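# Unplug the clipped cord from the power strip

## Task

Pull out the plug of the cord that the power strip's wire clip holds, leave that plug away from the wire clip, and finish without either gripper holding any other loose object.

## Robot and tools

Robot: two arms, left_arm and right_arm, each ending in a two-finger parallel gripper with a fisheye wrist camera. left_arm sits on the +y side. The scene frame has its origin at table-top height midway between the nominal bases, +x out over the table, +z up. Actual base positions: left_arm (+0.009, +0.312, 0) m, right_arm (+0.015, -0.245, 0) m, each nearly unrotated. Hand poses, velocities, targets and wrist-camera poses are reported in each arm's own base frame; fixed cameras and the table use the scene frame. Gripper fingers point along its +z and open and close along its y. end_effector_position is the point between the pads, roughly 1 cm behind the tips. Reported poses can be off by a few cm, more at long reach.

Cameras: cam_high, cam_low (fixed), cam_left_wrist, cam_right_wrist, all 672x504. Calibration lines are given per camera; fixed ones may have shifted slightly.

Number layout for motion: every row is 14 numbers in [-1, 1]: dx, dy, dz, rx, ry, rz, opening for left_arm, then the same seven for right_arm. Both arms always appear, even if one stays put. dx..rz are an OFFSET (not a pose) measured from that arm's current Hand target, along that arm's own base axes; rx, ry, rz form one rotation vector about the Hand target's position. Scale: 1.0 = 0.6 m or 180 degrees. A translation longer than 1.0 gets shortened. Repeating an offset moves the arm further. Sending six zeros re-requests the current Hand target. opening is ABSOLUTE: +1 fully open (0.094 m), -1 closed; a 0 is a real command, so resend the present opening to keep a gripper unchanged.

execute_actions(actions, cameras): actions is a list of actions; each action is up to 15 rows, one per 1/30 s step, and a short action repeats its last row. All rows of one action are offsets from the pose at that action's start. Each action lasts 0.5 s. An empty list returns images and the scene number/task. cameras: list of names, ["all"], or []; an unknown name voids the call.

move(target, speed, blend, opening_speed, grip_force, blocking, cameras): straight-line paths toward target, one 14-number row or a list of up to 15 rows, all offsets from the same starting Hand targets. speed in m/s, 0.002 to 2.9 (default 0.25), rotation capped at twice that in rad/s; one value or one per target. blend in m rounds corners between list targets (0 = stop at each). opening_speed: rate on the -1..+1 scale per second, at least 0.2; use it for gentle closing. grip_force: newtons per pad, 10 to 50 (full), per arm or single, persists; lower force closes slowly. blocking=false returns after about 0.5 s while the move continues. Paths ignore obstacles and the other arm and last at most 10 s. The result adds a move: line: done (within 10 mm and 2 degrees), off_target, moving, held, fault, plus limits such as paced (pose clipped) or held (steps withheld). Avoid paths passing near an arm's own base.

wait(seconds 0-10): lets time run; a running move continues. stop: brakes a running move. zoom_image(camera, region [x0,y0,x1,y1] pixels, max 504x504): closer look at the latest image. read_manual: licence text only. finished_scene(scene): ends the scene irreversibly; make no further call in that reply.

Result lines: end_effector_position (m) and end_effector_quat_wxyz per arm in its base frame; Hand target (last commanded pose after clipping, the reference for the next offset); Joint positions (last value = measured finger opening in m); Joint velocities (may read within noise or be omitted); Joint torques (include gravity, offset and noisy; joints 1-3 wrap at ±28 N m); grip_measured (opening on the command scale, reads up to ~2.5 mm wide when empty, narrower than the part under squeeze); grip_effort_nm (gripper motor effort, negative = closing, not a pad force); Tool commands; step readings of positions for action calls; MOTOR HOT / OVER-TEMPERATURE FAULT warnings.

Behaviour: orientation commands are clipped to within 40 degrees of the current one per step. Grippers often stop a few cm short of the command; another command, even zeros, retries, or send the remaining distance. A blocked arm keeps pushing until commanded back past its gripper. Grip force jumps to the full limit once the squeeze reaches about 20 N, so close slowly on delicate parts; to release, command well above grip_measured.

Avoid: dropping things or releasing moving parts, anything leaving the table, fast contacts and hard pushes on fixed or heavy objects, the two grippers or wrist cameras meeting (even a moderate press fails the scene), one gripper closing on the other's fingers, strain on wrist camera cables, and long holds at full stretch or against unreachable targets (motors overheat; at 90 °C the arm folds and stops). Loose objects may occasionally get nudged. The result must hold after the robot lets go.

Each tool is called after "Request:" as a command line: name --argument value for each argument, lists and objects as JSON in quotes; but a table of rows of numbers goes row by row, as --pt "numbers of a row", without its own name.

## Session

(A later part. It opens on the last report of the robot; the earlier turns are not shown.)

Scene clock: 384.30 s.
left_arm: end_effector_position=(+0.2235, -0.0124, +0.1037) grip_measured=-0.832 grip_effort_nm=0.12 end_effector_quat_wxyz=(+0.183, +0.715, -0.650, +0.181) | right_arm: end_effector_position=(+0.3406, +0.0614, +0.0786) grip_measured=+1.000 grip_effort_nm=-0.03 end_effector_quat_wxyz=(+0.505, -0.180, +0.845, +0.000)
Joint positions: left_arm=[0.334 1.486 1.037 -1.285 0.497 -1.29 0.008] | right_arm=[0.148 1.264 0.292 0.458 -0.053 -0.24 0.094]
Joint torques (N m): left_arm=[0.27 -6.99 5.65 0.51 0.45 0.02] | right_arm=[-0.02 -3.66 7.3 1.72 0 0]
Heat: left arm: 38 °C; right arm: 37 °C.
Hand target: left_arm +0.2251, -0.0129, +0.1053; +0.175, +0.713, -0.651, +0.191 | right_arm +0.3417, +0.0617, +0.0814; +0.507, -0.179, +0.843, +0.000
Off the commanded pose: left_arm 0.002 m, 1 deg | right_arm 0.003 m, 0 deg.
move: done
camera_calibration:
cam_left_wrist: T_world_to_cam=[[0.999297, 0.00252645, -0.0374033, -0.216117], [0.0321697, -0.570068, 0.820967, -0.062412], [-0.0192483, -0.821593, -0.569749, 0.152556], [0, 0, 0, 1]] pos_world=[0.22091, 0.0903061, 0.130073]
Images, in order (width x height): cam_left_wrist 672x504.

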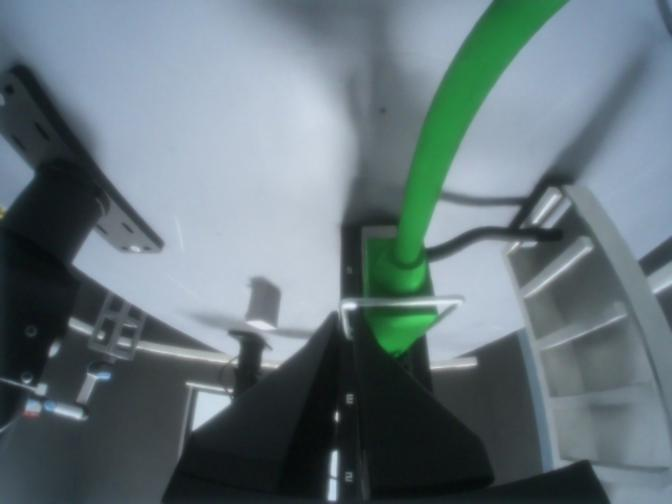

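Request:
move --pt "0 0 -0.005 0 0 0 -0.83 0 0 0 0 0 0 1" --pt "0 0 -0.005 0 0 0 -1 0 0 0 0 0 0 1" --speed 0.04 --cameras '["cam_left_wrist"]'

Request:
zoom_image --camera "cam_left_wrist" --region '[290, 240, 410, 330]'

Scene clock: 397.70 s.
left_arm: end_effector_position=(+0.2237, -0.0124, +0.1013) grip_measured=-0.957 grip_effort_nm=-1.04 end_effector_quat_wxyz=(+0.181, +0.714, -0.651, +0.182) | right_arm: end_effector_position=(+0.3406, +0.0614, +0.0786) grip_measured=+1.000 grip_effort_nm=-0.03 end_effector_quat_wxyz=(+0.505, -0.180, +0.845, +0.000)
Joint positions: left_arm=[0.334 1.486 1.028 -1.272 0.497 -1.29 0.002] | right_arm=[0.148 1.264 0.292 0.458 -0.053 -0.24 0.094]
Joint torques (N m): left_arm=[0.27 -6.76 5.61 0.52 0.45 0.01] | right_arm=[-0.01 -3.66 7.3 1.72 0.01 0.01]
Heat: left arm: 38 °C; right arm: 37 °C.
Hand target: left_arm +0.2251, -0.0129, +0.1024; +0.175, +0.713, -0.651, +0.191 | right_arm +0.3417, +0.0617, +0.0814; +0.507, -0.179, +0.843, +0.000
Off the commanded pose: left_arm 0.002 m, 1 deg | right_arm 0.003 m, 0 deg.
move: done
camera_calibration:
cam_left_wrist: T_world_to_cam=[[0.999408, 0.00227539, -0.0343261, -0.216701], [0.0294801, -0.570925, 0.820473, -0.0596552], [-0.0177307, -0.820999, -0.570654, 0.151], [0, 0, 0, 1]] pos_world=[0.221008, 0.0904055, 0.127676]
Images, in order (width x height): cam_left_wrist 672x504.

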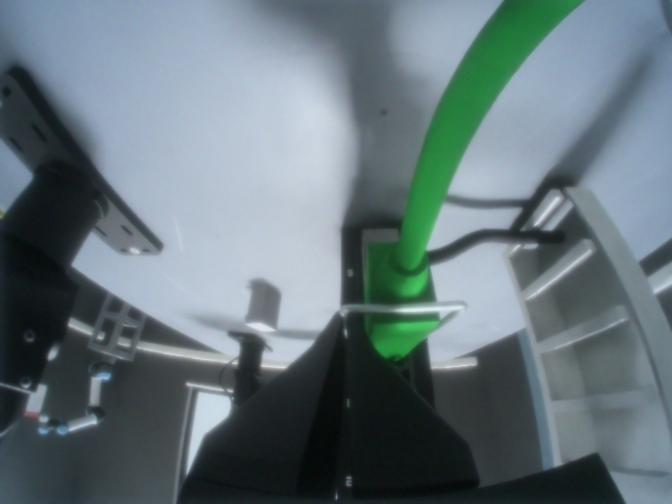

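Scaled by 4.200 from the camera's 672x504 image, which has a finer 960x720 frame.

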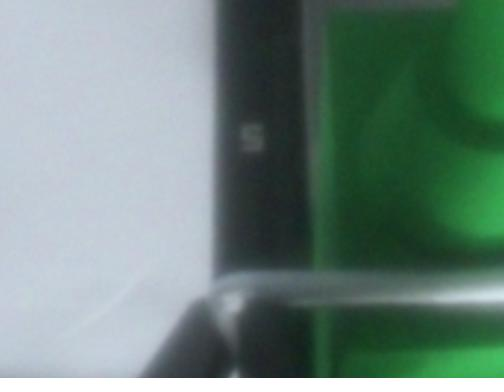

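Request:
move --pt "0.0002 -0.002 0.014 0 0 0 -1 0 0 0 0 0 0 1" --pt "0.0007 -0.0083 0.0283 0 0 0 -1 0 0 0 0 0 0 1" --pt "0.0013 -0.015 0.0383 0 0 0 -1 0 0 0 0 0 0 1" --speed 0.04 --blend 0.004 --cameras '["cam_left_wrist", "cam_low"]'

Request:
zoom_image --camera "cam_left_wrist" --region '[270, 220, 490, 385]'

Scene clock: 402.07 s.
left_arm: end_effector_position=(+0.2230, -0.0143, +0.1046) grip_measured=-0.957 grip_effort_nm=-1.04 end_effector_quat_wxyz=(+0.176, +0.716, -0.654, +0.168) | right_arm: end_effector_position=(+0.3406, +0.0614, +0.0786) grip_measured=+1.000 grip_effort_nm=-0.03 end_effector_quat_wxyz=(+0.505, -0.180, +0.845, +0.000)
Joint positions: left_arm=[0.306 1.478 1.044 -1.287 0.471 -1.32 0.002] | right_arm=[0.148 1.264 0.292 0.458 -0.053 -0.24 0.094]
Joint torques (N m): left_arm=[-0.61 -8.77 9.78 -0.05 0.8 -0.11] | right_arm=[-0.02 -3.66 7.3 1.72 0 0]
Heat: left arm: 38 °C; right arm: 37 °C.
Hand target: left_arm +0.2259, -0.0219, +0.1253; +0.175, +0.713, -0.651, +0.191 | right_arm +0.3417, +0.0617, +0.0814; +0.507, -0.179, +0.843, +0.000
Off the commanded pose: left_arm 0.022 m, 3 deg | right_arm 0.003 m, 0 deg.
move: off_target (left_arm); blend cut to 0.0036 m at target 2
camera_calibration:
cam_left_wrist: T_world_to_cam=[[0.998878, -0.00203798, -0.0473106, -0.214563], [0.0368977, -0.592723, 0.804561, -0.0638379], [-0.0296818, -0.805404, -0.591983, 0.156401], [0, 0, 0, 1]] pos_world=[0.22132, 0.0876903, 0.133797]
Images, in order (width x height): cam_low 672x504, cam_left_wrist 672x504.

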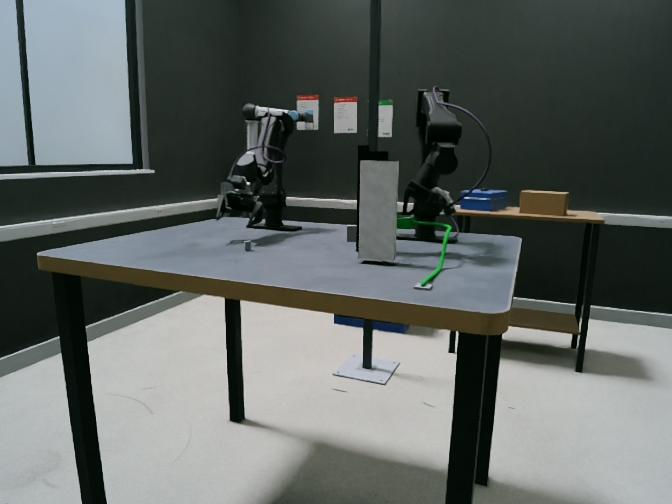

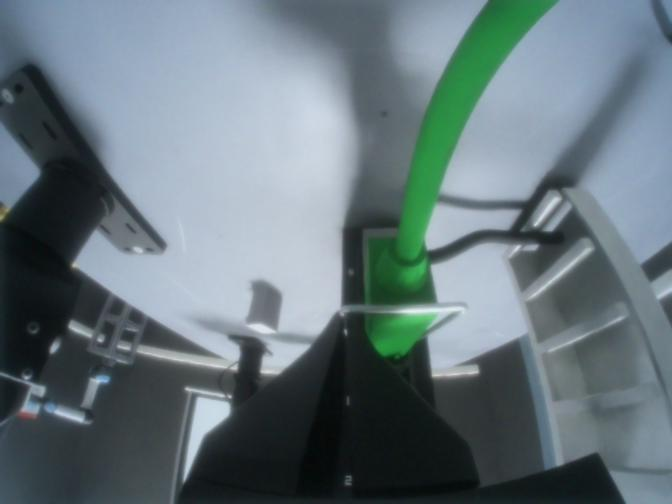

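Scaled by 2.291 from the camera's 672x504 image, which has a finer 960x720 frame.

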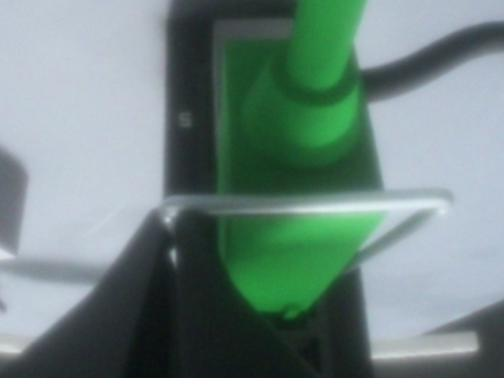

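Request:
move --pt "0 -0.002 0.03 0 0 0 -1 0 0 0 0 0 0 1" --speed 0.03 --cameras '["cam_left_wrist"]'

Request:
zoom_image --camera "cam_left_wrist" --region '[270, 220, 490, 385]'

Scene clock: 409.70 s.
left_arm: end_effector_position=(+0.2236, -0.0207, +0.1314) grip_measured=-0.986 grip_effort_nm=-0.76 end_effector_quat_wxyz=(+0.184, +0.715, -0.650, +0.179) | right_arm: end_effector_position=(+0.3406, +0.0614, +0.0786) grip_measured=+1.000 grip_effort_nm=-0.03 end_effector_quat_wxyz=(+0.505, -0.180, +0.845, +0.000)
Joint positions: left_arm=[0.298 1.458 1.124 -1.384 0.5 -1.331 0.001] | right_arm=[0.148 1.264 0.292 0.458 -0.053 -0.24 0.094]
Joint torques (N m): left_arm=[-0.39 -7.49 8.7 0.2 0.47 -0.08] | right_arm=[-0.02 -3.66 7.31 1.72 0.01 0]
Heat: left arm: 40 °C; right arm: 37 °C.
Hand target: left_arm +0.2258, -0.0230, +0.1433; +0.175, +0.713, -0.651, +0.191 | right_arm +0.3417, +0.0617, +0.0814; +0.507, -0.179, +0.843, +0.000
Off the commanded pose: left_arm 0.012 m, 2 deg | right_arm 0.003 m, 0 deg.
move: off_target (left_arm)
camera_calibration:
cam_left_wrist: T_world_to_cam=[[0.999121, 0.00302966, -0.0418044, -0.214466], [0.0360543, -0.570755, 0.820329, -0.0906705], [-0.0213748, -0.821115, -0.570362, 0.162105], [0, 0, 0, 1]] pos_world=[0.221011, 0.0820059, 0.157873]
Images, in order (width x height): cam_left_wrist 672x504.

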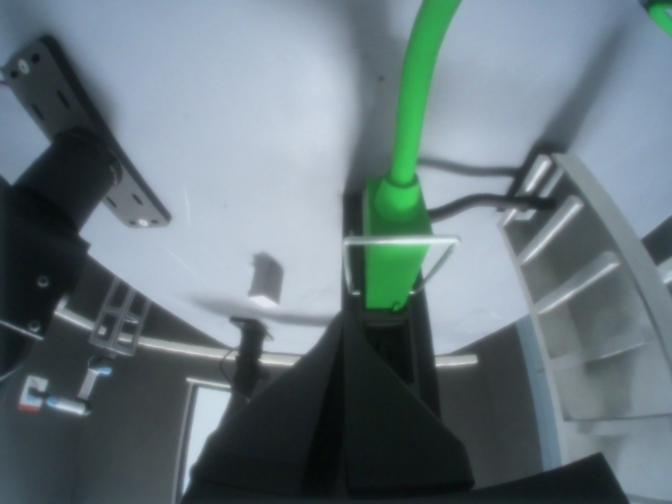

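Scaled by 2.291 from the camera's 672x504 image, which has a finer 960x720 frame.

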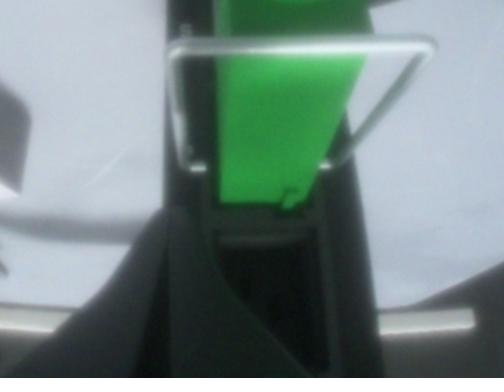

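Request:
move --pt "-0.0263 0.0883 0.0945 0 0 0 -0.9 0 0 0 0 0 0 1" --pt "-0.093 0.1383 0.0778 0.0689 -0.3757 -0.0773 -0.49 0 0 0 0 0 0 1" --pt "-0.0532 0.0938 -0.0465 0.0689 -0.3757 -0.0773 -0.49 0 0 0 0 0 0 1" --speed '[0.15, 0.25, 0.15]' --blend '[0.02, 0.01, 0]' --cameras '["cam_left_wrist"]'

Request:
zoom_image --camera "cam_left_wrist" --region '[250, 200, 450, 350]'

Scene clock: 499.13 s.
left_arm: end_effector_position=(+0.1902, +0.0331, +0.1122) grip_measured=-0.492 grip_effort_nm=0.12 end_effector_quat_wxyz=(+0.250, -0.433, +0.732, -0.463) | right_arm: end_effector_position=(+0.3406, +0.0614, +0.0786) grip_measured=+1.000 grip_effort_nm=-0.03 end_effector_quat_wxyz=(+0.505, -0.180, +0.845, +0.000)
Joint positions: left_arm=[1.143 1.143 0.505 -1.156 1.095 0.211 0.024] | right_arm=[0.148 1.264 0.292 0.458 -0.053 -0.24 0.094]
Joint torques (N m): left_arm=[-0.49 -3.15 5.29 0.55 0.95 0.07] | right_arm=[-0.02 -3.67 7.3 1.72 0 0]
Heat: left arm: 38 °C; right arm: 37 °C.
Hand target: left_arm +0.1940, +0.0333, +0.1155; +0.268, -0.422, +0.731, -0.465 | right_arm +0.3417, +0.0617, +0.0814; +0.507, -0.179, +0.843, +0.000
Off the commanded pose: left_arm 0.005 m, 2 deg | right_arm 0.003 m, 0 deg.
move: done; blend cut to 0 m at target 2; target 2's new opening was sent with left_arm's hand 0.006 m and 10 deg from that target
camera_calibration:
cam_left_wrist: T_world_to_cam=[[0.407097, -0.279023, 0.869723, -0.162513], [-0.795349, -0.576475, 0.18734, 0.186404], [0.449101, -0.767999, -0.456602, 0.0906572], [0, 0, 0, 1]] pos_world=[0.173701, 0.131737, 0.147815]
Images, in order (width x height): cam_left_wrist 672x504.

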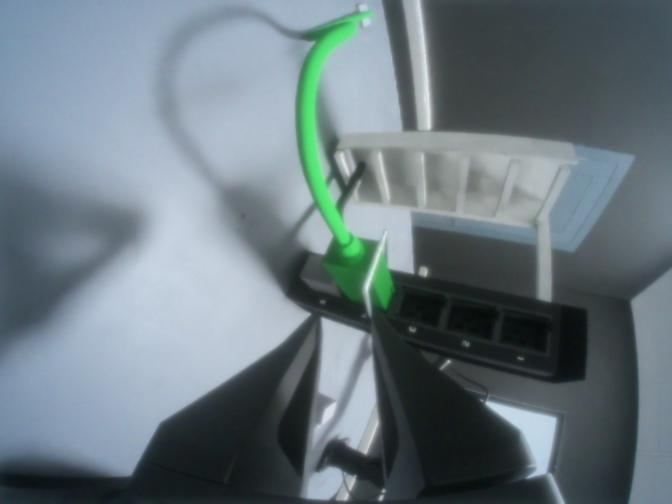

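Scaled by 2.520 from the camera's 672x504 image, which has a finer 960x720 frame.

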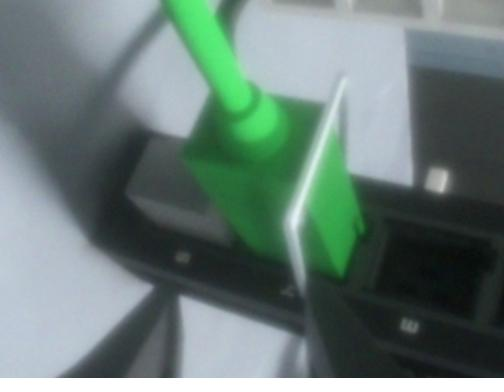

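Request:
move --target '[0.0382, -0.0237, -0.0093, 0, 0, 0, -0.49, 0, 0, 0, 0, 0, 0, 1]' --speed 0.06 --cameras '["cam_left_wrist"]'

Request:
zoom_image --camera "cam_left_wrist" --region '[280, 210, 440, 330]'

Scene clock: 517.90 s.
left_arm: end_effector_position=(+0.2156, +0.0197, +0.1085) grip_measured=-0.492 grip_effort_nm=0.12 end_effector_quat_wxyz=(+0.256, -0.433, +0.727, -0.467) | right_arm: end_effector_position=(+0.3406, +0.0614, +0.0786) grip_measured=+1.000 grip_effort_nm=-0.03 end_effector_quat_wxyz=(+0.505, -0.180, +0.845, +0.000)
Joint positions: left_arm=[0.927 0.98 0.405 -0.766 1.111 -0.29 0.024] | right_arm=[0.148 1.264 0.292 0.458 -0.053 -0.24 0.094]
Joint torques (N m): left_arm=[-0.5 -2.76 6.08 1.17 0.69 0.06] | right_arm=[-0.02 -3.67 7.3 1.72 0 0]
Heat: left arm: 38 °C; right arm: 37 °C.
Hand target: left_arm +0.2169, +0.0190, +0.1098; +0.268, -0.422, +0.731, -0.465 | right_arm +0.3417, +0.0617, +0.0814; +0.507, -0.179, +0.843, +0.000
Off the commanded pose: left_arm 0.002 m, 2 deg | right_arm 0.003 m, 0 deg.
move: done
camera_calibration:
cam_left_wrist: T_world_to_cam=[[0.396325, -0.270964, 0.877215, -0.172004], [-0.793521, -0.58167, 0.178839, 0.200209], [0.461791, -0.766967, -0.445546, 0.0633553], [0, 0, 0, 1]] pos_world=[0.197782, 0.11844, 0.143307]
Images, in order (width x height): cam_left_wrist 672x504.

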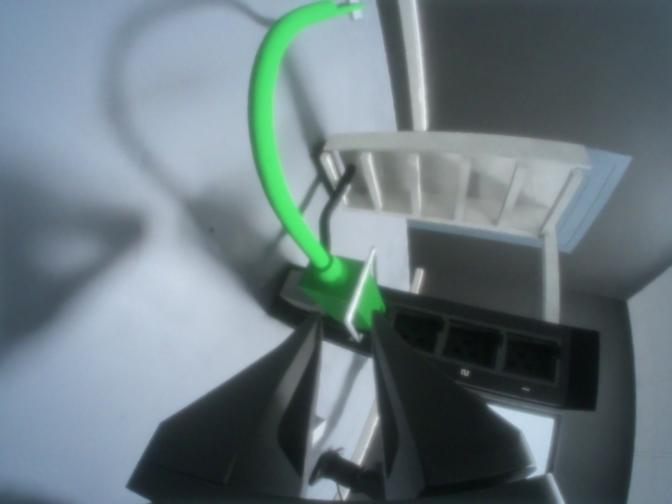

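Scaled by 3.150 from the camera's 672x504 image, which has a finer 960x720 frame.

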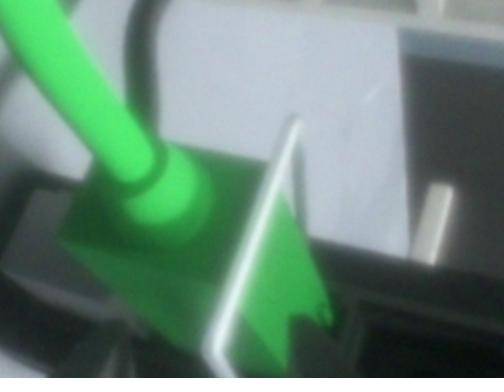

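Request:
move --pt "0.0157 -0.009 -0.0085 0 0 0 -0.49 0 0 0 0 0 0 1" --pt "0.0157 -0.009 -0.0085 0 0 0 -0.8 0 0 0 0 0 0 1" --speed 0.05 --cameras '["cam_left_wrist"]'

Request:
zoom_image --camera "cam_left_wrist" --region '[280, 230, 440, 350]'

Scene clock: 526.33 s.
left_arm: end_effector_position=(+0.2252, +0.0145, +0.1034) grip_measured=-0.798 grip_effort_nm=-0.13 end_effector_quat_wxyz=(+0.257, -0.433, +0.727, -0.467) | right_arm: end_effector_position=(+0.3406, +0.0614, +0.0786) grip_measured=+1.000 grip_effort_nm=-0.04 end_effector_quat_wxyz=(+0.505, -0.180, +0.845, +0.000)
Joint positions: left_arm=[0.842 0.943 0.355 -0.593 1.084 -0.469 0.01] | right_arm=[0.148 1.264 0.292 0.458 -0.053 -0.24 0.094]
Joint torques (N m): left_arm=[-0.51 -2.65 6.23 1.38 0.63 0.05] | right_arm=[-0.01 -3.67 7.3 1.72 0.01 0]
Heat: left arm: 38 °C; right arm: 37 °C.
Hand target: left_arm +0.2263, +0.0136, +0.1047; +0.268, -0.422, +0.731, -0.465 | right_arm +0.3417, +0.0617, +0.0814; +0.507, -0.179, +0.843, +0.000
Off the commanded pose: left_arm 0.002 m, 2 deg | right_arm 0.003 m, 0 deg.
move: done
camera_calibration:
cam_left_wrist: T_world_to_cam=[[0.395995, -0.271488, 0.877201, -0.17269], [-0.793121, -0.582551, 0.177743, 0.205725], [0.462759, -0.766112, -0.446011, 0.0524426], [0, 0, 0, 1]] pos_world=[0.207281, 0.113139, 0.138308]
Images, in order (width x height): cam_left_wrist 672x504.

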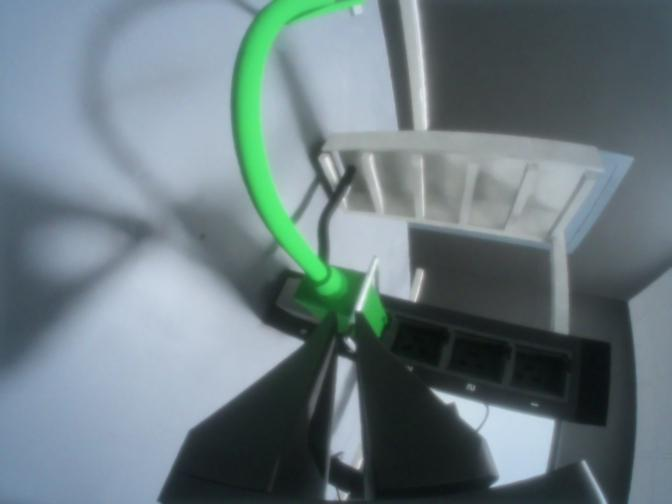

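Scaled by 3.150 from the camera's 672x504 image, which has a finer 960x720 frame.

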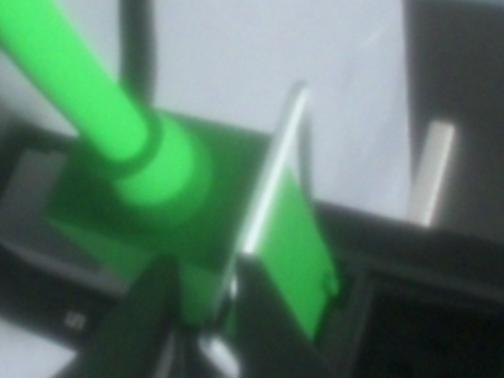

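Request:
move --pt "0 0 0.012 0 0 0 -0.8 0 0 0 0 0 0 1" --pt "0.0007 -0.0083 0.045 0 0 0 -0.8 0 0 0 0 0 0 1" --pt "0.002 -0.022 0.07 0 0 0 -0.8 0 0 0 0 0 0 1" --speed 0.05 --blend 0.005 --cameras '["cam_left_wrist"]'

Request:
zoom_image --camera "cam_left_wrist" --region '[280, 230, 440, 350]'

Scene clock: 535.23 s.
left_arm: end_effector_position=(+0.2250, +0.0003, +0.1336) grip_measured=-0.798 grip_effort_nm=-0.13 end_effector_quat_wxyz=(+0.255, -0.436, +0.728, -0.464) | right_arm: end_effector_position=(+0.3406, +0.0614, +0.0786) grip_measured=+1.000 grip_effort_nm=-0.03 end_effector_quat_wxyz=(+0.505, -0.180, +0.845, +0.000)
Joint positions: left_arm=[0.759 0.784 0.42 -0.686 1.04 -0.623 0.01] | right_arm=[0.148 1.264 0.292 0.458 -0.053 -0.24 0.094]
Joint torques (N m): left_arm=[-0.53 -1.73 10.3 1.22 0.63 0.04] | right_arm=[-0.01 -3.67 7.3 1.72 0 0]
Heat: left arm: 38 °C; right arm: 37 °C.
Hand target: left_arm +0.2275, +0.0004, +0.1467; +0.268, -0.422, +0.731, -0.465 | right_arm +0.3417, +0.0617, +0.0814; +0.507, -0.179, +0.843, +0.000
Off the commanded pose: left_arm 0.013 m, 2 deg | right_arm 0.003 m, 0 deg.
move: off_target (left_arm); blend cut to 0.0036 m at target 1
camera_calibration:
cam_left_wrist: T_world_to_cam=[[0.403582, -0.271304, 0.873794, -0.204179], [-0.789991, -0.585106, 0.183206, 0.190517], [0.461558, -0.764228, -0.450466, 0.0559509], [0, 0, 0, 1]] pos_world=[0.207085, 0.0988374, 0.16871]
Images, in order (width x height): cam_left_wrist 672x504.

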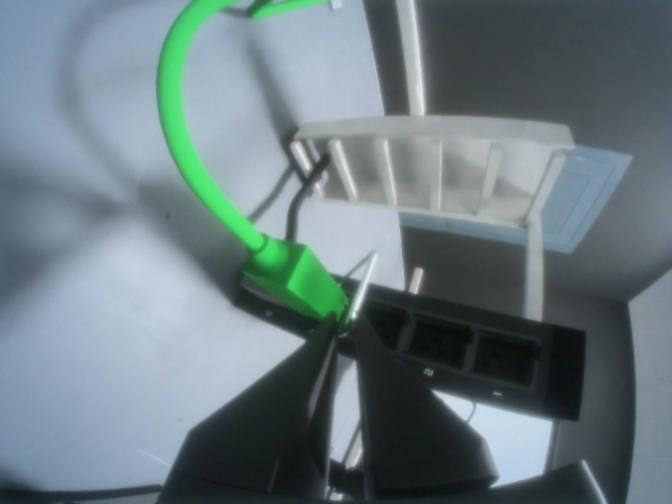

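Scaled by 3.150 from the camera's 672x504 image, which has a finer 960x720 frame.

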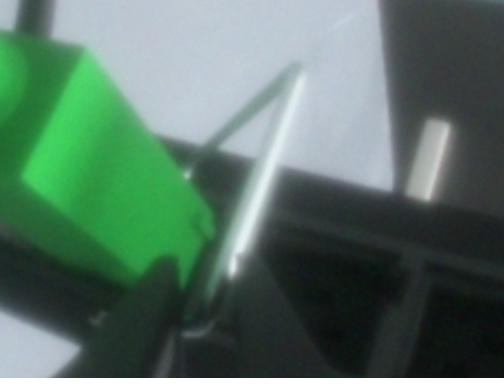

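Request:
move --pt "0.001 -0.012 0.025 0.05 0 0 -0.8 0 0 0 0 0 0 1" --pt "0.002 -0.035 0.045 0.12 0 0 -0.8 0 0 0 0 0 0 1" --speed 0.05 --blend 0.005 --cameras '["cam_left_wrist"]'

Request:
zoom_image --camera "cam_left_wrist" --region '[250, 200, 450, 350]'

Scene clock: 550.27 s.
left_arm: end_effector_position=(+0.2269, -0.0212, +0.1587) grip_measured=-0.798 grip_effort_nm=-0.13 end_effector_quat_wxyz=(+0.324, -0.373, +0.808, -0.320) | right_arm: end_effector_position=(+0.3406, +0.0614, +0.0786) grip_measured=+1.000 grip_effort_nm=-0.03 end_effector_quat_wxyz=(+0.505, -0.180, +0.845, +0.000)
Joint positions: left_arm=[0.298 0.553 0.529 -0.711 0.509 -0.797 0.01] | right_arm=[0.148 1.264 0.292 0.458 -0.053 -0.24 0.094]
Joint torques (N m): left_arm=[-0.49 -0.53 10.73 1.76 0.16 -0.01] | right_arm=[-0.02 -3.66 7.3 1.72 0 0]
Heat: left arm: 41 °C; right arm: 37 °C.
Hand target: left_arm +0.2287, -0.0206, +0.1738; +0.342, -0.364, +0.805, -0.320 | right_arm +0.3417, +0.0617, +0.0814; +0.507, -0.179, +0.843, +0.000
Off the commanded pose: left_arm 0.015 m, 2 deg | right_arm 0.003 m, 0 deg.
move: off_target (left_arm)
camera_calibration:
cam_left_wrist: T_world_to_cam=[[0.400039, -0.583938, 0.706389, -0.211942], [-0.80383, -0.59379, -0.0356364, 0.212533], [0.440256, -0.553561, -0.706926, 0.0999785], [0, 0, 0, 1]] pos_world=[0.211609, 0.0577831, 0.227965]
Images, in order (width x height): cam_left_wrist 672x504.

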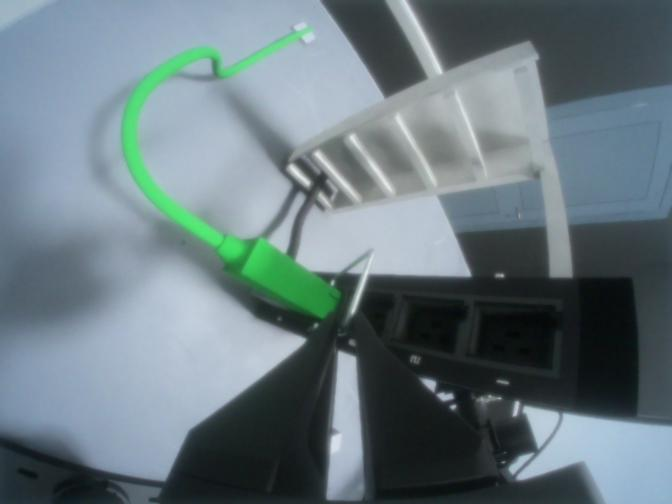

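Scaled by 2.520 from the camera's 672x504 image, which has a finer 960x720 frame.

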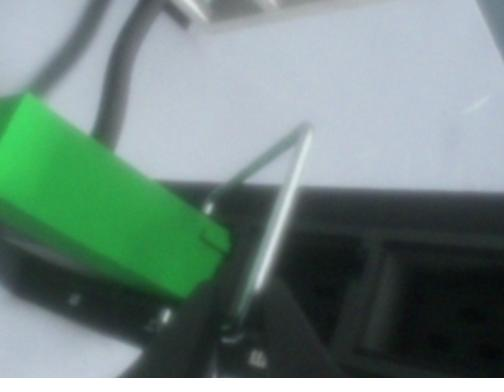

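Request:
move --pt "0.0 -0.043 0.012 0.08 0 0 -0.8 0 0 0 0 0 0 1" --speed 0.05 --cameras '["cam_left_wrist"]'

Request:
zoom_image --camera "cam_left_wrist" --region '[250, 200, 450, 350]'

Scene clock: 558.60 s.
left_arm: end_effector_position=(+0.2255, -0.0477, +0.1674) grip_measured=-0.798 grip_effort_nm=-0.13 end_effector_quat_wxyz=(+0.371, -0.317, +0.846, -0.215) | right_arm: end_effector_position=(+0.3406, +0.0614, +0.0786) grip_measured=+1.000 grip_effort_nm=-0.03 end_effector_quat_wxyz=(+0.505, -0.180, +0.845, +0.000)
Joint positions: left_arm=[-0.284 0.547 0.589 -0.73 -0.091 -0.959 0.01] | right_arm=[0.148 1.264 0.292 0.458 -0.053 -0.24 0.094]
Joint torques (N m): left_arm=[-0.5 0.84 10.65 1.89 -0.25 -0.06] | right_arm=[-0.02 -3.67 7.3 1.72 0.01 0]
Heat: left arm: 42 °C; right arm: 37 °C.
Hand target: left_arm +0.2287, -0.0464, +0.1810; +0.385, -0.318, +0.839, -0.217 | right_arm +0.3417, +0.0617, +0.0814; +0.507, -0.179, +0.843, +0.000
Off the commanded pose: left_arm 0.014 m, 2 deg | right_arm 0.003 m, 0 deg.
move: off_target (left_arm)
camera_calibration:
cam_left_wrist: T_world_to_cam=[[0.380596, -0.757663, 0.530182, -0.207441], [-0.814593, -0.546061, -0.195591, 0.227378], [0.437704, -0.357441, -0.825016, 0.121693], [0, 0, 0, 1]] pos_world=[0.210906, 0.0104898, 0.254854]
Images, in order (width x height): cam_left_wrist 672x504.

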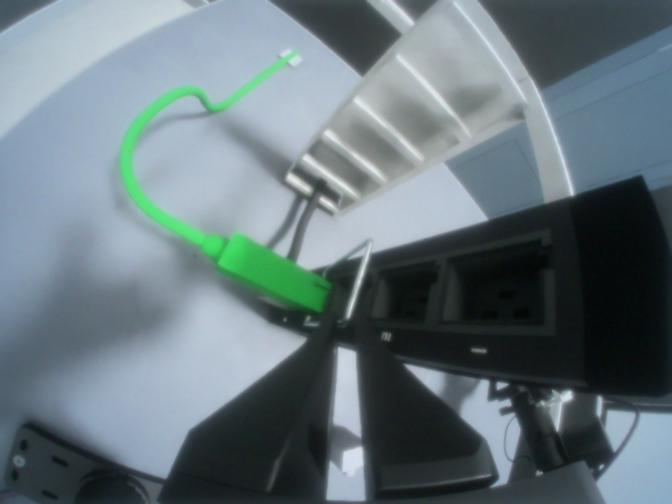

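Scaled by 2.520 from the camera's 672x504 image, which has a finer 960x720 frame.

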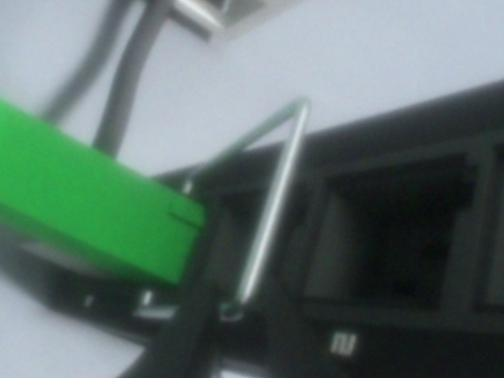

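Request:
move --pt "-0.0053 -0.002 -0.0227 0 0 0 -0.6 0 0 0 0 0 0 1" --pt "-0.07 0.02 0.018 0 0 0 -0.6 0 0 0 0 0 0 1" --speed 0.06 --cameras '["cam_left_wrist"]'

Request:
zoom_image --camera "cam_left_wrist" --region '[250, 200, 450, 350]'

Scene clock: 565.80 s.
left_arm: end_effector_position=(+0.1879, -0.0379, +0.1799) grip_measured=-0.602 grip_effort_nm=0.12 end_effector_quat_wxyz=(+0.371, -0.317, +0.846, -0.214) | right_arm: end_effector_position=(+0.3406, +0.0614, +0.0786) grip_measured=+1.000 grip_effort_nm=-0.03 end_effector_quat_wxyz=(+0.505, -0.180, +0.845, +0.000)
Joint positions: left_arm=[-0.307 0.392 0.645 -0.943 -0.109 -0.972 0.019] | right_arm=[0.148 1.264 0.292 0.458 -0.053 -0.24 0.094]
Joint torques (N m): left_arm=[0.42 0.61 9.7 1.79 -0.18 0.03] | right_arm=[-0.03 -3.67 7.28 1.72 0 0.01]
Heat: left arm: 43 °C; right arm: 37 °C.
Hand target: left_arm +0.1867, -0.0344, +0.1917; +0.385, -0.318, +0.839, -0.217 | right_arm +0.3417, +0.0617, +0.0814; +0.507, -0.179, +0.843, +0.000
Off the commanded pose: left_arm 0.012 m, 2 deg | right_arm 0.003 m, 0 deg.
move: off_target (left_arm)
camera_calibration:
cam_left_wrist: T_world_to_cam=[[0.380762, -0.758182, 0.529321, -0.192213], [-0.814604, -0.54591, -0.195965, 0.204745], [0.437539, -0.356571, -0.82548, 0.15214], [0, 0, 0, 1]] pos_world=[0.173407, 0.0202886, 0.267454]
Images, in order (width x height): cam_left_wrist 672x504.

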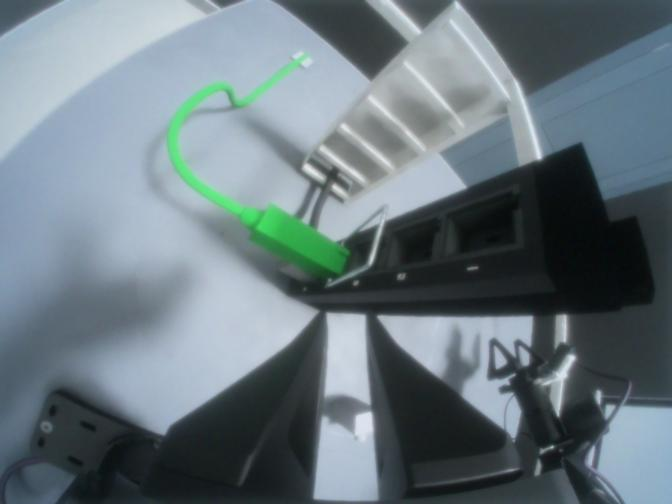

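Scaled by 2.520 from the camera's 672x504 image, which has a finer 960x720 frame.

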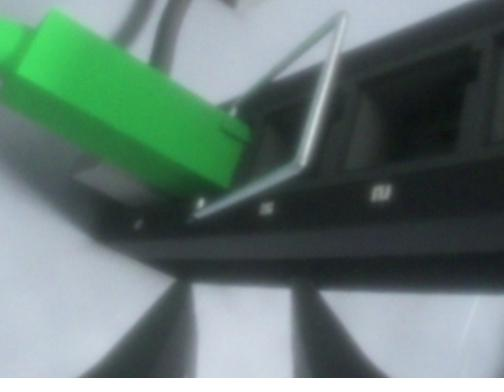

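Request:
move --pt "0.0055 0.124 0.0638 0 0 0 -0.3 0 0 0 0 0 0 1" --pt "0.0988 0.1073 0.0305 -0.2432 0.3423 0.1948 0.1 0 0 0 0 0 0 1" --pt "0.0988 0.0507 -0.0778 -0.2432 0.3423 0.1948 0.1 0 0 0 0 0 0 1" --speed '[0.2, 0.25, 0.15]' --blend '[0.02, 0.01, 0]' --cameras '["cam_left_wrist"]'

Request:
zoom_image --camera "cam_left_wrist" --region '[250, 200, 450, 350]'

Scene clock: 591.50 s.
left_arm: end_effector_position=(+0.2430, -0.0021, +0.1470) grip_measured=+0.098 grip_effort_nm=0.12 end_effector_quat_wxyz=(+0.172, +0.713, -0.653, +0.186) | right_arm: end_effector_position=(+0.3406, +0.0614, +0.0786) grip_measured=+1.000 grip_effort_nm=-0.03 end_effector_quat_wxyz=(+0.505, -0.180, +0.845, +0.000)
Joint positions: left_arm=[0.346 1.531 1.256 -1.442 0.493 -1.276 0.052] | right_arm=[0.148 1.264 0.292 0.458 -0.053 -0.24 0.094]
Joint torques (N m): left_arm=[-0.31 -5.45 6.09 0.54 0.48 -0.08] | right_arm=[-0.01 -3.67 7.3 1.72 0 0]
Heat: left arm: 43 °C; right arm: 37 °C.
Hand target: left_arm +0.2460, -0.0040, +0.1451; +0.175, +0.713, -0.651, +0.191 | right_arm +0.3417, +0.0617, +0.0814; +0.507, -0.179, +0.843, +0.000
Off the commanded pose: left_arm 0.004 m, 1 deg | right_arm 0.003 m, 0 deg.
move: done; blend cut to 0 m at target 2; target 2's new opening was sent with left_arm's hand 0.007 m and 10 deg from that target
camera_calibration:
cam_left_wrist: T_world_to_cam=[[0.999869, 0.00178536, -0.0160686, -0.237349], [0.0141458, -0.577861, 0.816013, -0.0875197], [-0.00782857, -0.816133, -0.577811, 0.184469], [0, 0, 0, 1]] pos_world=[0.24, 0.100401, 0.174192]
Images, in order (width x height): cam_left_wrist 672x504.

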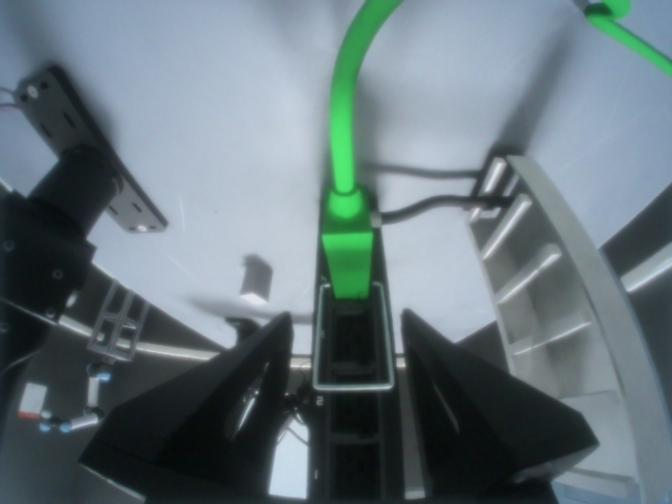

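Scaled by 2.520 from the camera's 672x504 image, which has a finer 960x720 frame.

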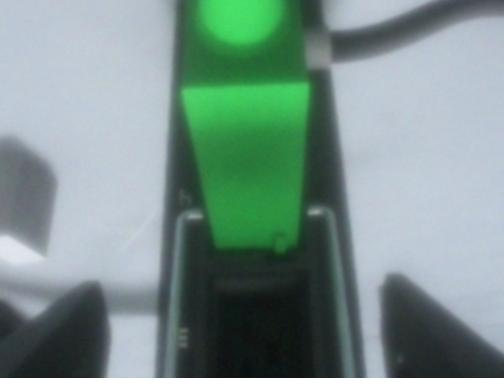

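Request:
move --pt "0 0 -0.0875 0 0 0 0.0 0 0 0 0 0 0 1" --pt "0 0 -0.0875 0 0 0 -0.7 0 0 0 0 0 0 1" --speed 0.08 --cameras '["cam_left_wrist"]'

Request:
zoom_image --camera "cam_left_wrist" --region '[250, 230, 450, 380]'

Scene clock: 599.30 s.
left_arm: end_effector_position=(+0.2445, -0.0019, +0.0955) grip_measured=-0.493 grip_effort_nm=-1.03 end_effector_quat_wxyz=(+0.170, +0.713, -0.653, +0.188) | right_arm: end_effector_position=(+0.3406, +0.0614, +0.0786) grip_measured=+1.000 grip_effort_nm=-0.04 end_effector_quat_wxyz=(+0.505, -0.180, +0.845, +0.000)
Joint positions: left_arm=[0.346 1.558 1.076 -1.229 0.495 -1.277 0.024] | right_arm=[0.148 1.264 0.292 0.458 -0.053 -0.24 0.094]
Joint torques (N m): left_arm=[-0.31 -5.35 5.81 0.53 0.46 -0.07] | right_arm=[-0.02 -3.67 7.3 1.72 0 0]
Heat: left arm: 41 °C; right arm: 37 °C.
Hand target: left_arm +0.2459, -0.0040, +0.0926; +0.175, +0.713, -0.651, +0.191 | right_arm +0.3417, +0.0617, +0.0814; +0.507, -0.179, +0.843, +0.000
Off the commanded pose: left_arm 0.004 m, 1 deg | right_arm 0.003 m, 0 deg.
move: done
camera_calibration:
cam_left_wrist: T_world_to_cam=[[0.99994, 0.00344152, -0.0104014, -0.24015], [0.0104769, -0.578052, 0.815933, -0.0445648], [-0.00320453, -0.815993, -0.578053, 0.153844], [0, 0, 0, 1]] pos_world=[0.241096, 0.100602, 0.122794]
Images, in order (width x height): cam_left_wrist 672x504.

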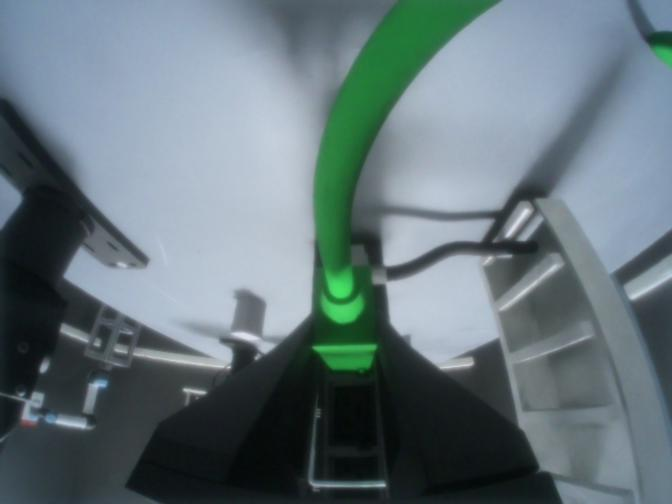

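Scaled by 2.520 from the camera's 672x504 image, which has a finer 960x720 frame.

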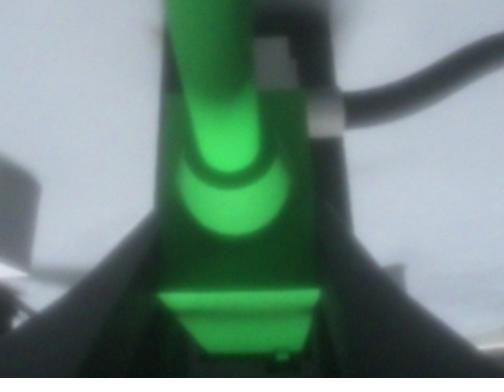

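Request:
move --pt "-0.0075 0.083 0.003 0 0 0 -0.7 0 0 0 0 0 0 1" --speed 0.05 --cameras '["cam_left_wrist", "cam_low"]'

Scene clock: 603.70 s.
left_arm: end_effector_position=(+0.2384, +0.0425, +0.0918) grip_measured=-0.494 grip_effort_nm=-1.03 end_effector_quat_wxyz=(+0.179, +0.715, -0.647, +0.194) | right_arm: end_effector_position=(+0.3406, +0.0614, +0.0786) grip_measured=+1.000 grip_effort_nm=-0.03 end_effector_quat_wxyz=(+0.505, -0.180, +0.845, +0.000)
Joint positions: left_arm=[0.523 1.646 1.139 -1.305 0.48 -1.088 0.024] | right_arm=[0.148 1.264 0.292 0.458 -0.053 -0.24 0.094]
Joint torques (N m): left_arm=[-0.05 -6.06 8.34 0.13 0.21 0.05] | right_arm=[-0.01 -3.66 7.3 1.72 0 0]
Heat: left arm: 41 °C; right arm: 37 °C.
Hand target: left_arm +0.2415, +0.0458, +0.0944; +0.175, +0.713, -0.651, +0.191 | right_arm +0.3417, +0.0617, +0.0814; +0.507, -0.179, +0.843, +0.000
Off the commanded pose: left_arm 0.005 m, 1 deg | right_arm 0.003 m, 0 deg.
move: done
camera_calibration:
cam_left_wrist: T_world_to_cam=[[0.999796, 0.0133113, -0.015159, -0.234206], [0.0200143, -0.560158, 0.828144, -0.0199588], [0.0025322, -0.828279, -0.56031, 0.185419], [0, 0, 0, 1]] pos_world=[0.234088, 0.145516, 0.116871]
Images, in order (width x height): cam_low 672x504, cam_left_wrist 672x504.

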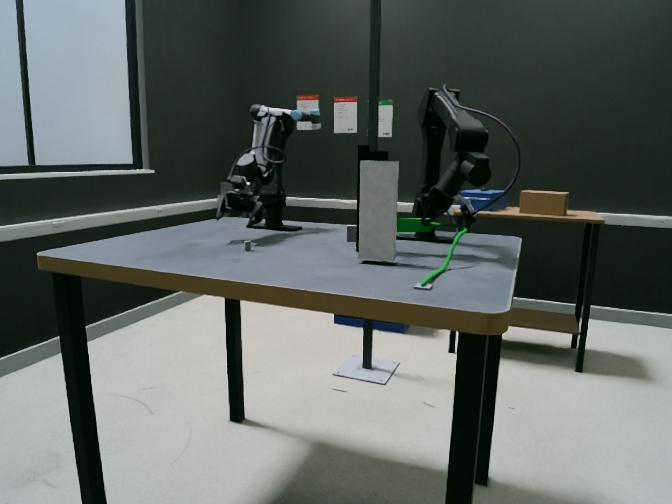

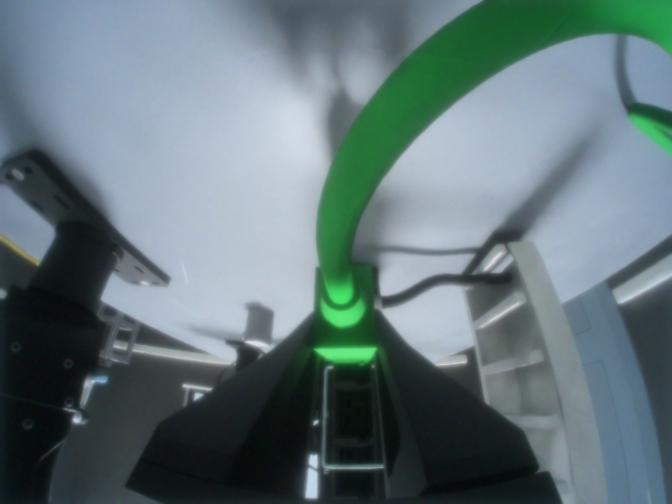

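Request:
move --pt "-0.008 0.1 0 0 0 0 -0.7 0 0 0 0 0 0 1" --pt "-0.008 0.1 -0.1 0 0 0 -0.7 0 0 0 0 0 0 1" --speed 0.1 --blend '[0.01, 0]' --cameras '["cam_left_wrist", "cam_low", "cam_high"]'

Scene clock: 614.00 s.
left_arm: end_effector_position=(+0.2370, +0.1049, +0.0379) grip_measured=-0.494 grip_effort_nm=-1.04 end_effector_quat_wxyz=(+0.173, +0.713, -0.652, +0.190) | right_arm: end_effector_position=(+0.3406, +0.0614, +0.0786) grip_measured=+1.000 grip_effort_nm=-0.03 end_effector_quat_wxyz=(+0.505, -0.180, +0.845, +0.000)
Joint positions: left_arm=[0.701 1.861 1.167 -1.194 0.42 -0.891 0.024] | right_arm=[0.148 1.264 0.292 0.458 -0.053 -0.24 0.094]
Joint torques (N m): left_arm=[0.34 -7.47 5.3 0.18 0.28 0.02] | right_arm=[-0.02 -3.67 7.3 1.72 0 0]
Heat: left arm: 42 °C; right arm: 37 °C.
Hand target: left_arm +0.2366, +0.1058, +0.0343; +0.175, +0.713, -0.651, +0.191 | right_arm +0.3417, +0.0617, +0.0814; +0.507, -0.179, +0.843, +0.000
Off the commanded pose: left_arm 0.004 m, 0 deg | right_arm 0.003 m, 0 deg.
move: done
camera_calibration:
cam_left_wrist: T_world_to_cam=[[0.999936, 0.00413526, -0.0105011, -0.233664], [0.0109806, -0.571462, 0.820555, 0.0633246], [-0.00260779, -0.820618, -0.571471, 0.207712], [0, 0, 0, 1]] pos_world=[0.233495, 0.207606, 0.0642861]
Images, in order (width x height): cam_high 672x504, cam_low 672x504, cam_left_wrist 672x504.

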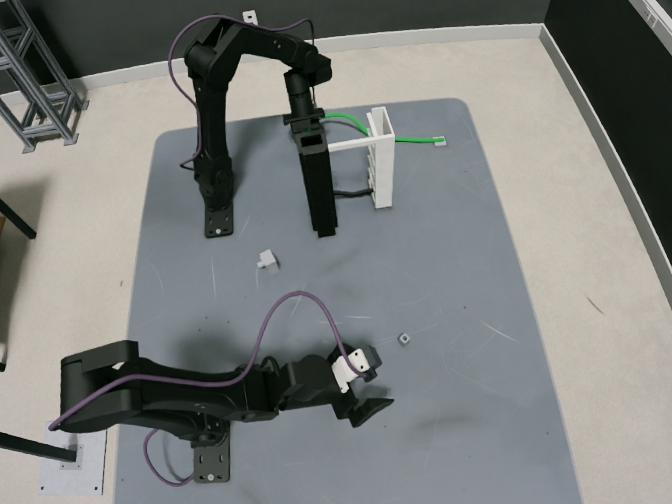

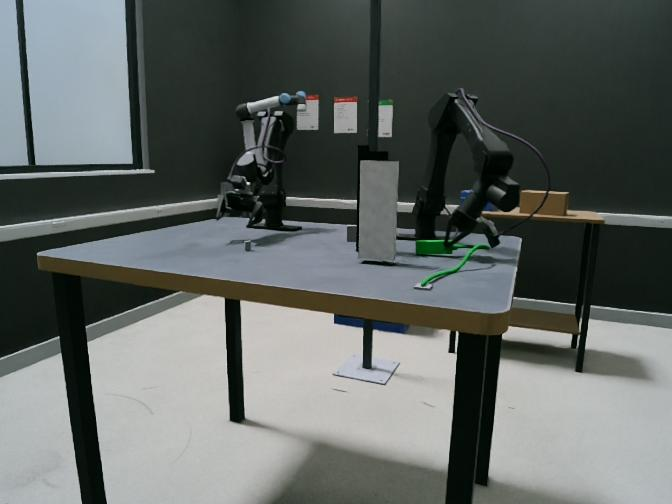

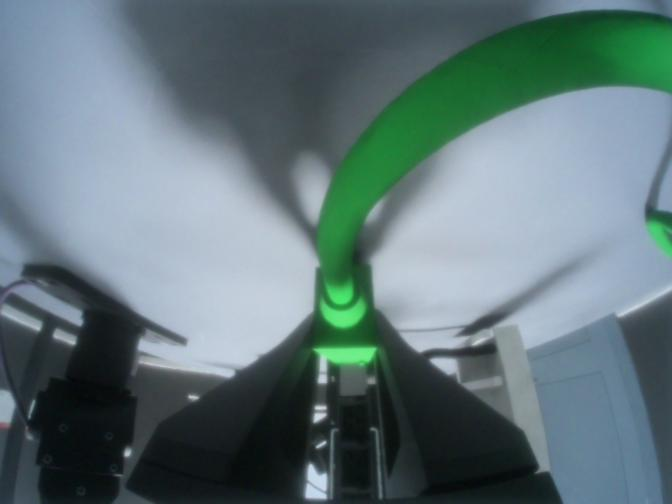

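Request:
move --target '[0, 0, -0.03, 0, 0, 0, -0.7, 0, 0, 0, 0, 0, 0, 1]' --speed 0.05 --cameras '["cam_left_wrist", "cam_low"]'

Request:
zoom_image --camera "cam_low" --region '[350, 150, 540, 300]'

Scene clock: 617.87 s.
left_arm: end_effector_position=(+0.2375, +0.1055, +0.0312) grip_measured=-0.494 grip_effort_nm=-1.04 end_effector_quat_wxyz=(+0.173, +0.715, -0.648, +0.198) | right_arm: end_effector_position=(+0.3406, +0.0614, +0.0786) grip_measured=+1.000 grip_effort_nm=-0.03 end_effector_quat_wxyz=(+0.505, -0.180, +0.845, +0.000)
Joint positions: left_arm=[0.71 1.874 1.15 -1.165 0.433 -0.889 0.024] | right_arm=[0.148 1.264 0.292 0.458 -0.053 -0.24 0.094]
Joint torques (N m): left_arm=[-0.46 -5.96 3.59 0.56 0.14 0] | right_arm=[-0.02 -3.67 7.3 1.72 0.01 0.01]
Heat: left arm: 41 °C; right arm: 37 °C.
Hand target: left_arm +0.2367, +0.1058, +0.0164; +0.175, +0.713, -0.651, +0.191 | right_arm +0.3417, +0.0617, +0.0814; +0.507, -0.179, +0.843, +0.000
Off the commanded pose: left_arm 0.015 m, 1 deg | right_arm 0.003 m, 0 deg.
move: off_target (left_arm)
camera_calibration:
cam_left_wrist: T_world_to_cam=[[0.99987, 0.0159819, -0.00214412, -0.235758], [0.0107773, -0.563432, 0.826092, 0.0680986], [0.0119944, -0.826008, -0.563531, 0.201304], [0, 0, 0, 1]] pos_world=[0.232579, 0.208415, 0.0566796]
Images, in order (width x height): cam_low 672x504, cam_left_wrist 672x504.

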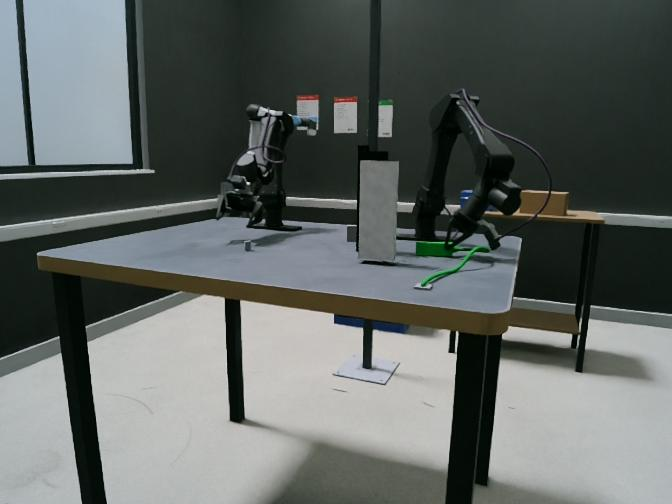

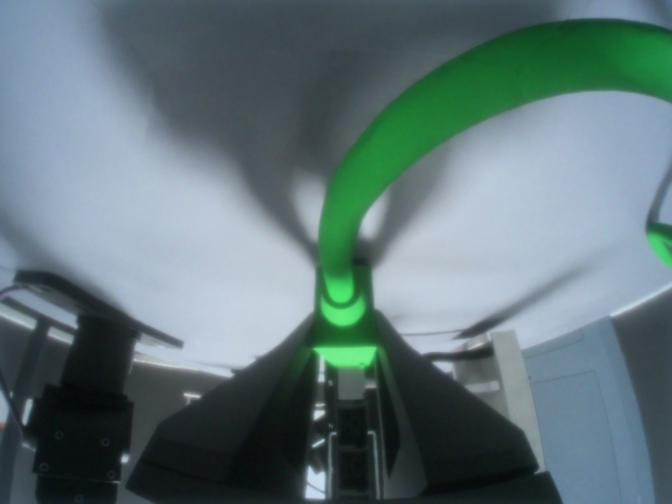

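Scaled by 2.653.

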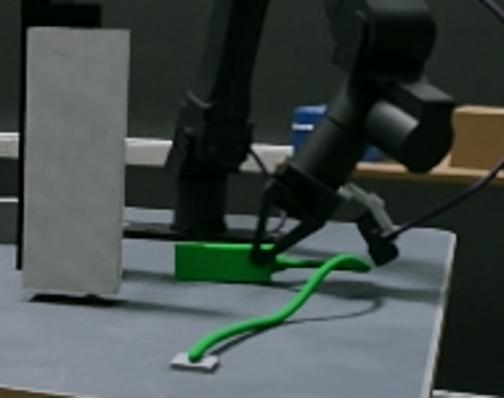

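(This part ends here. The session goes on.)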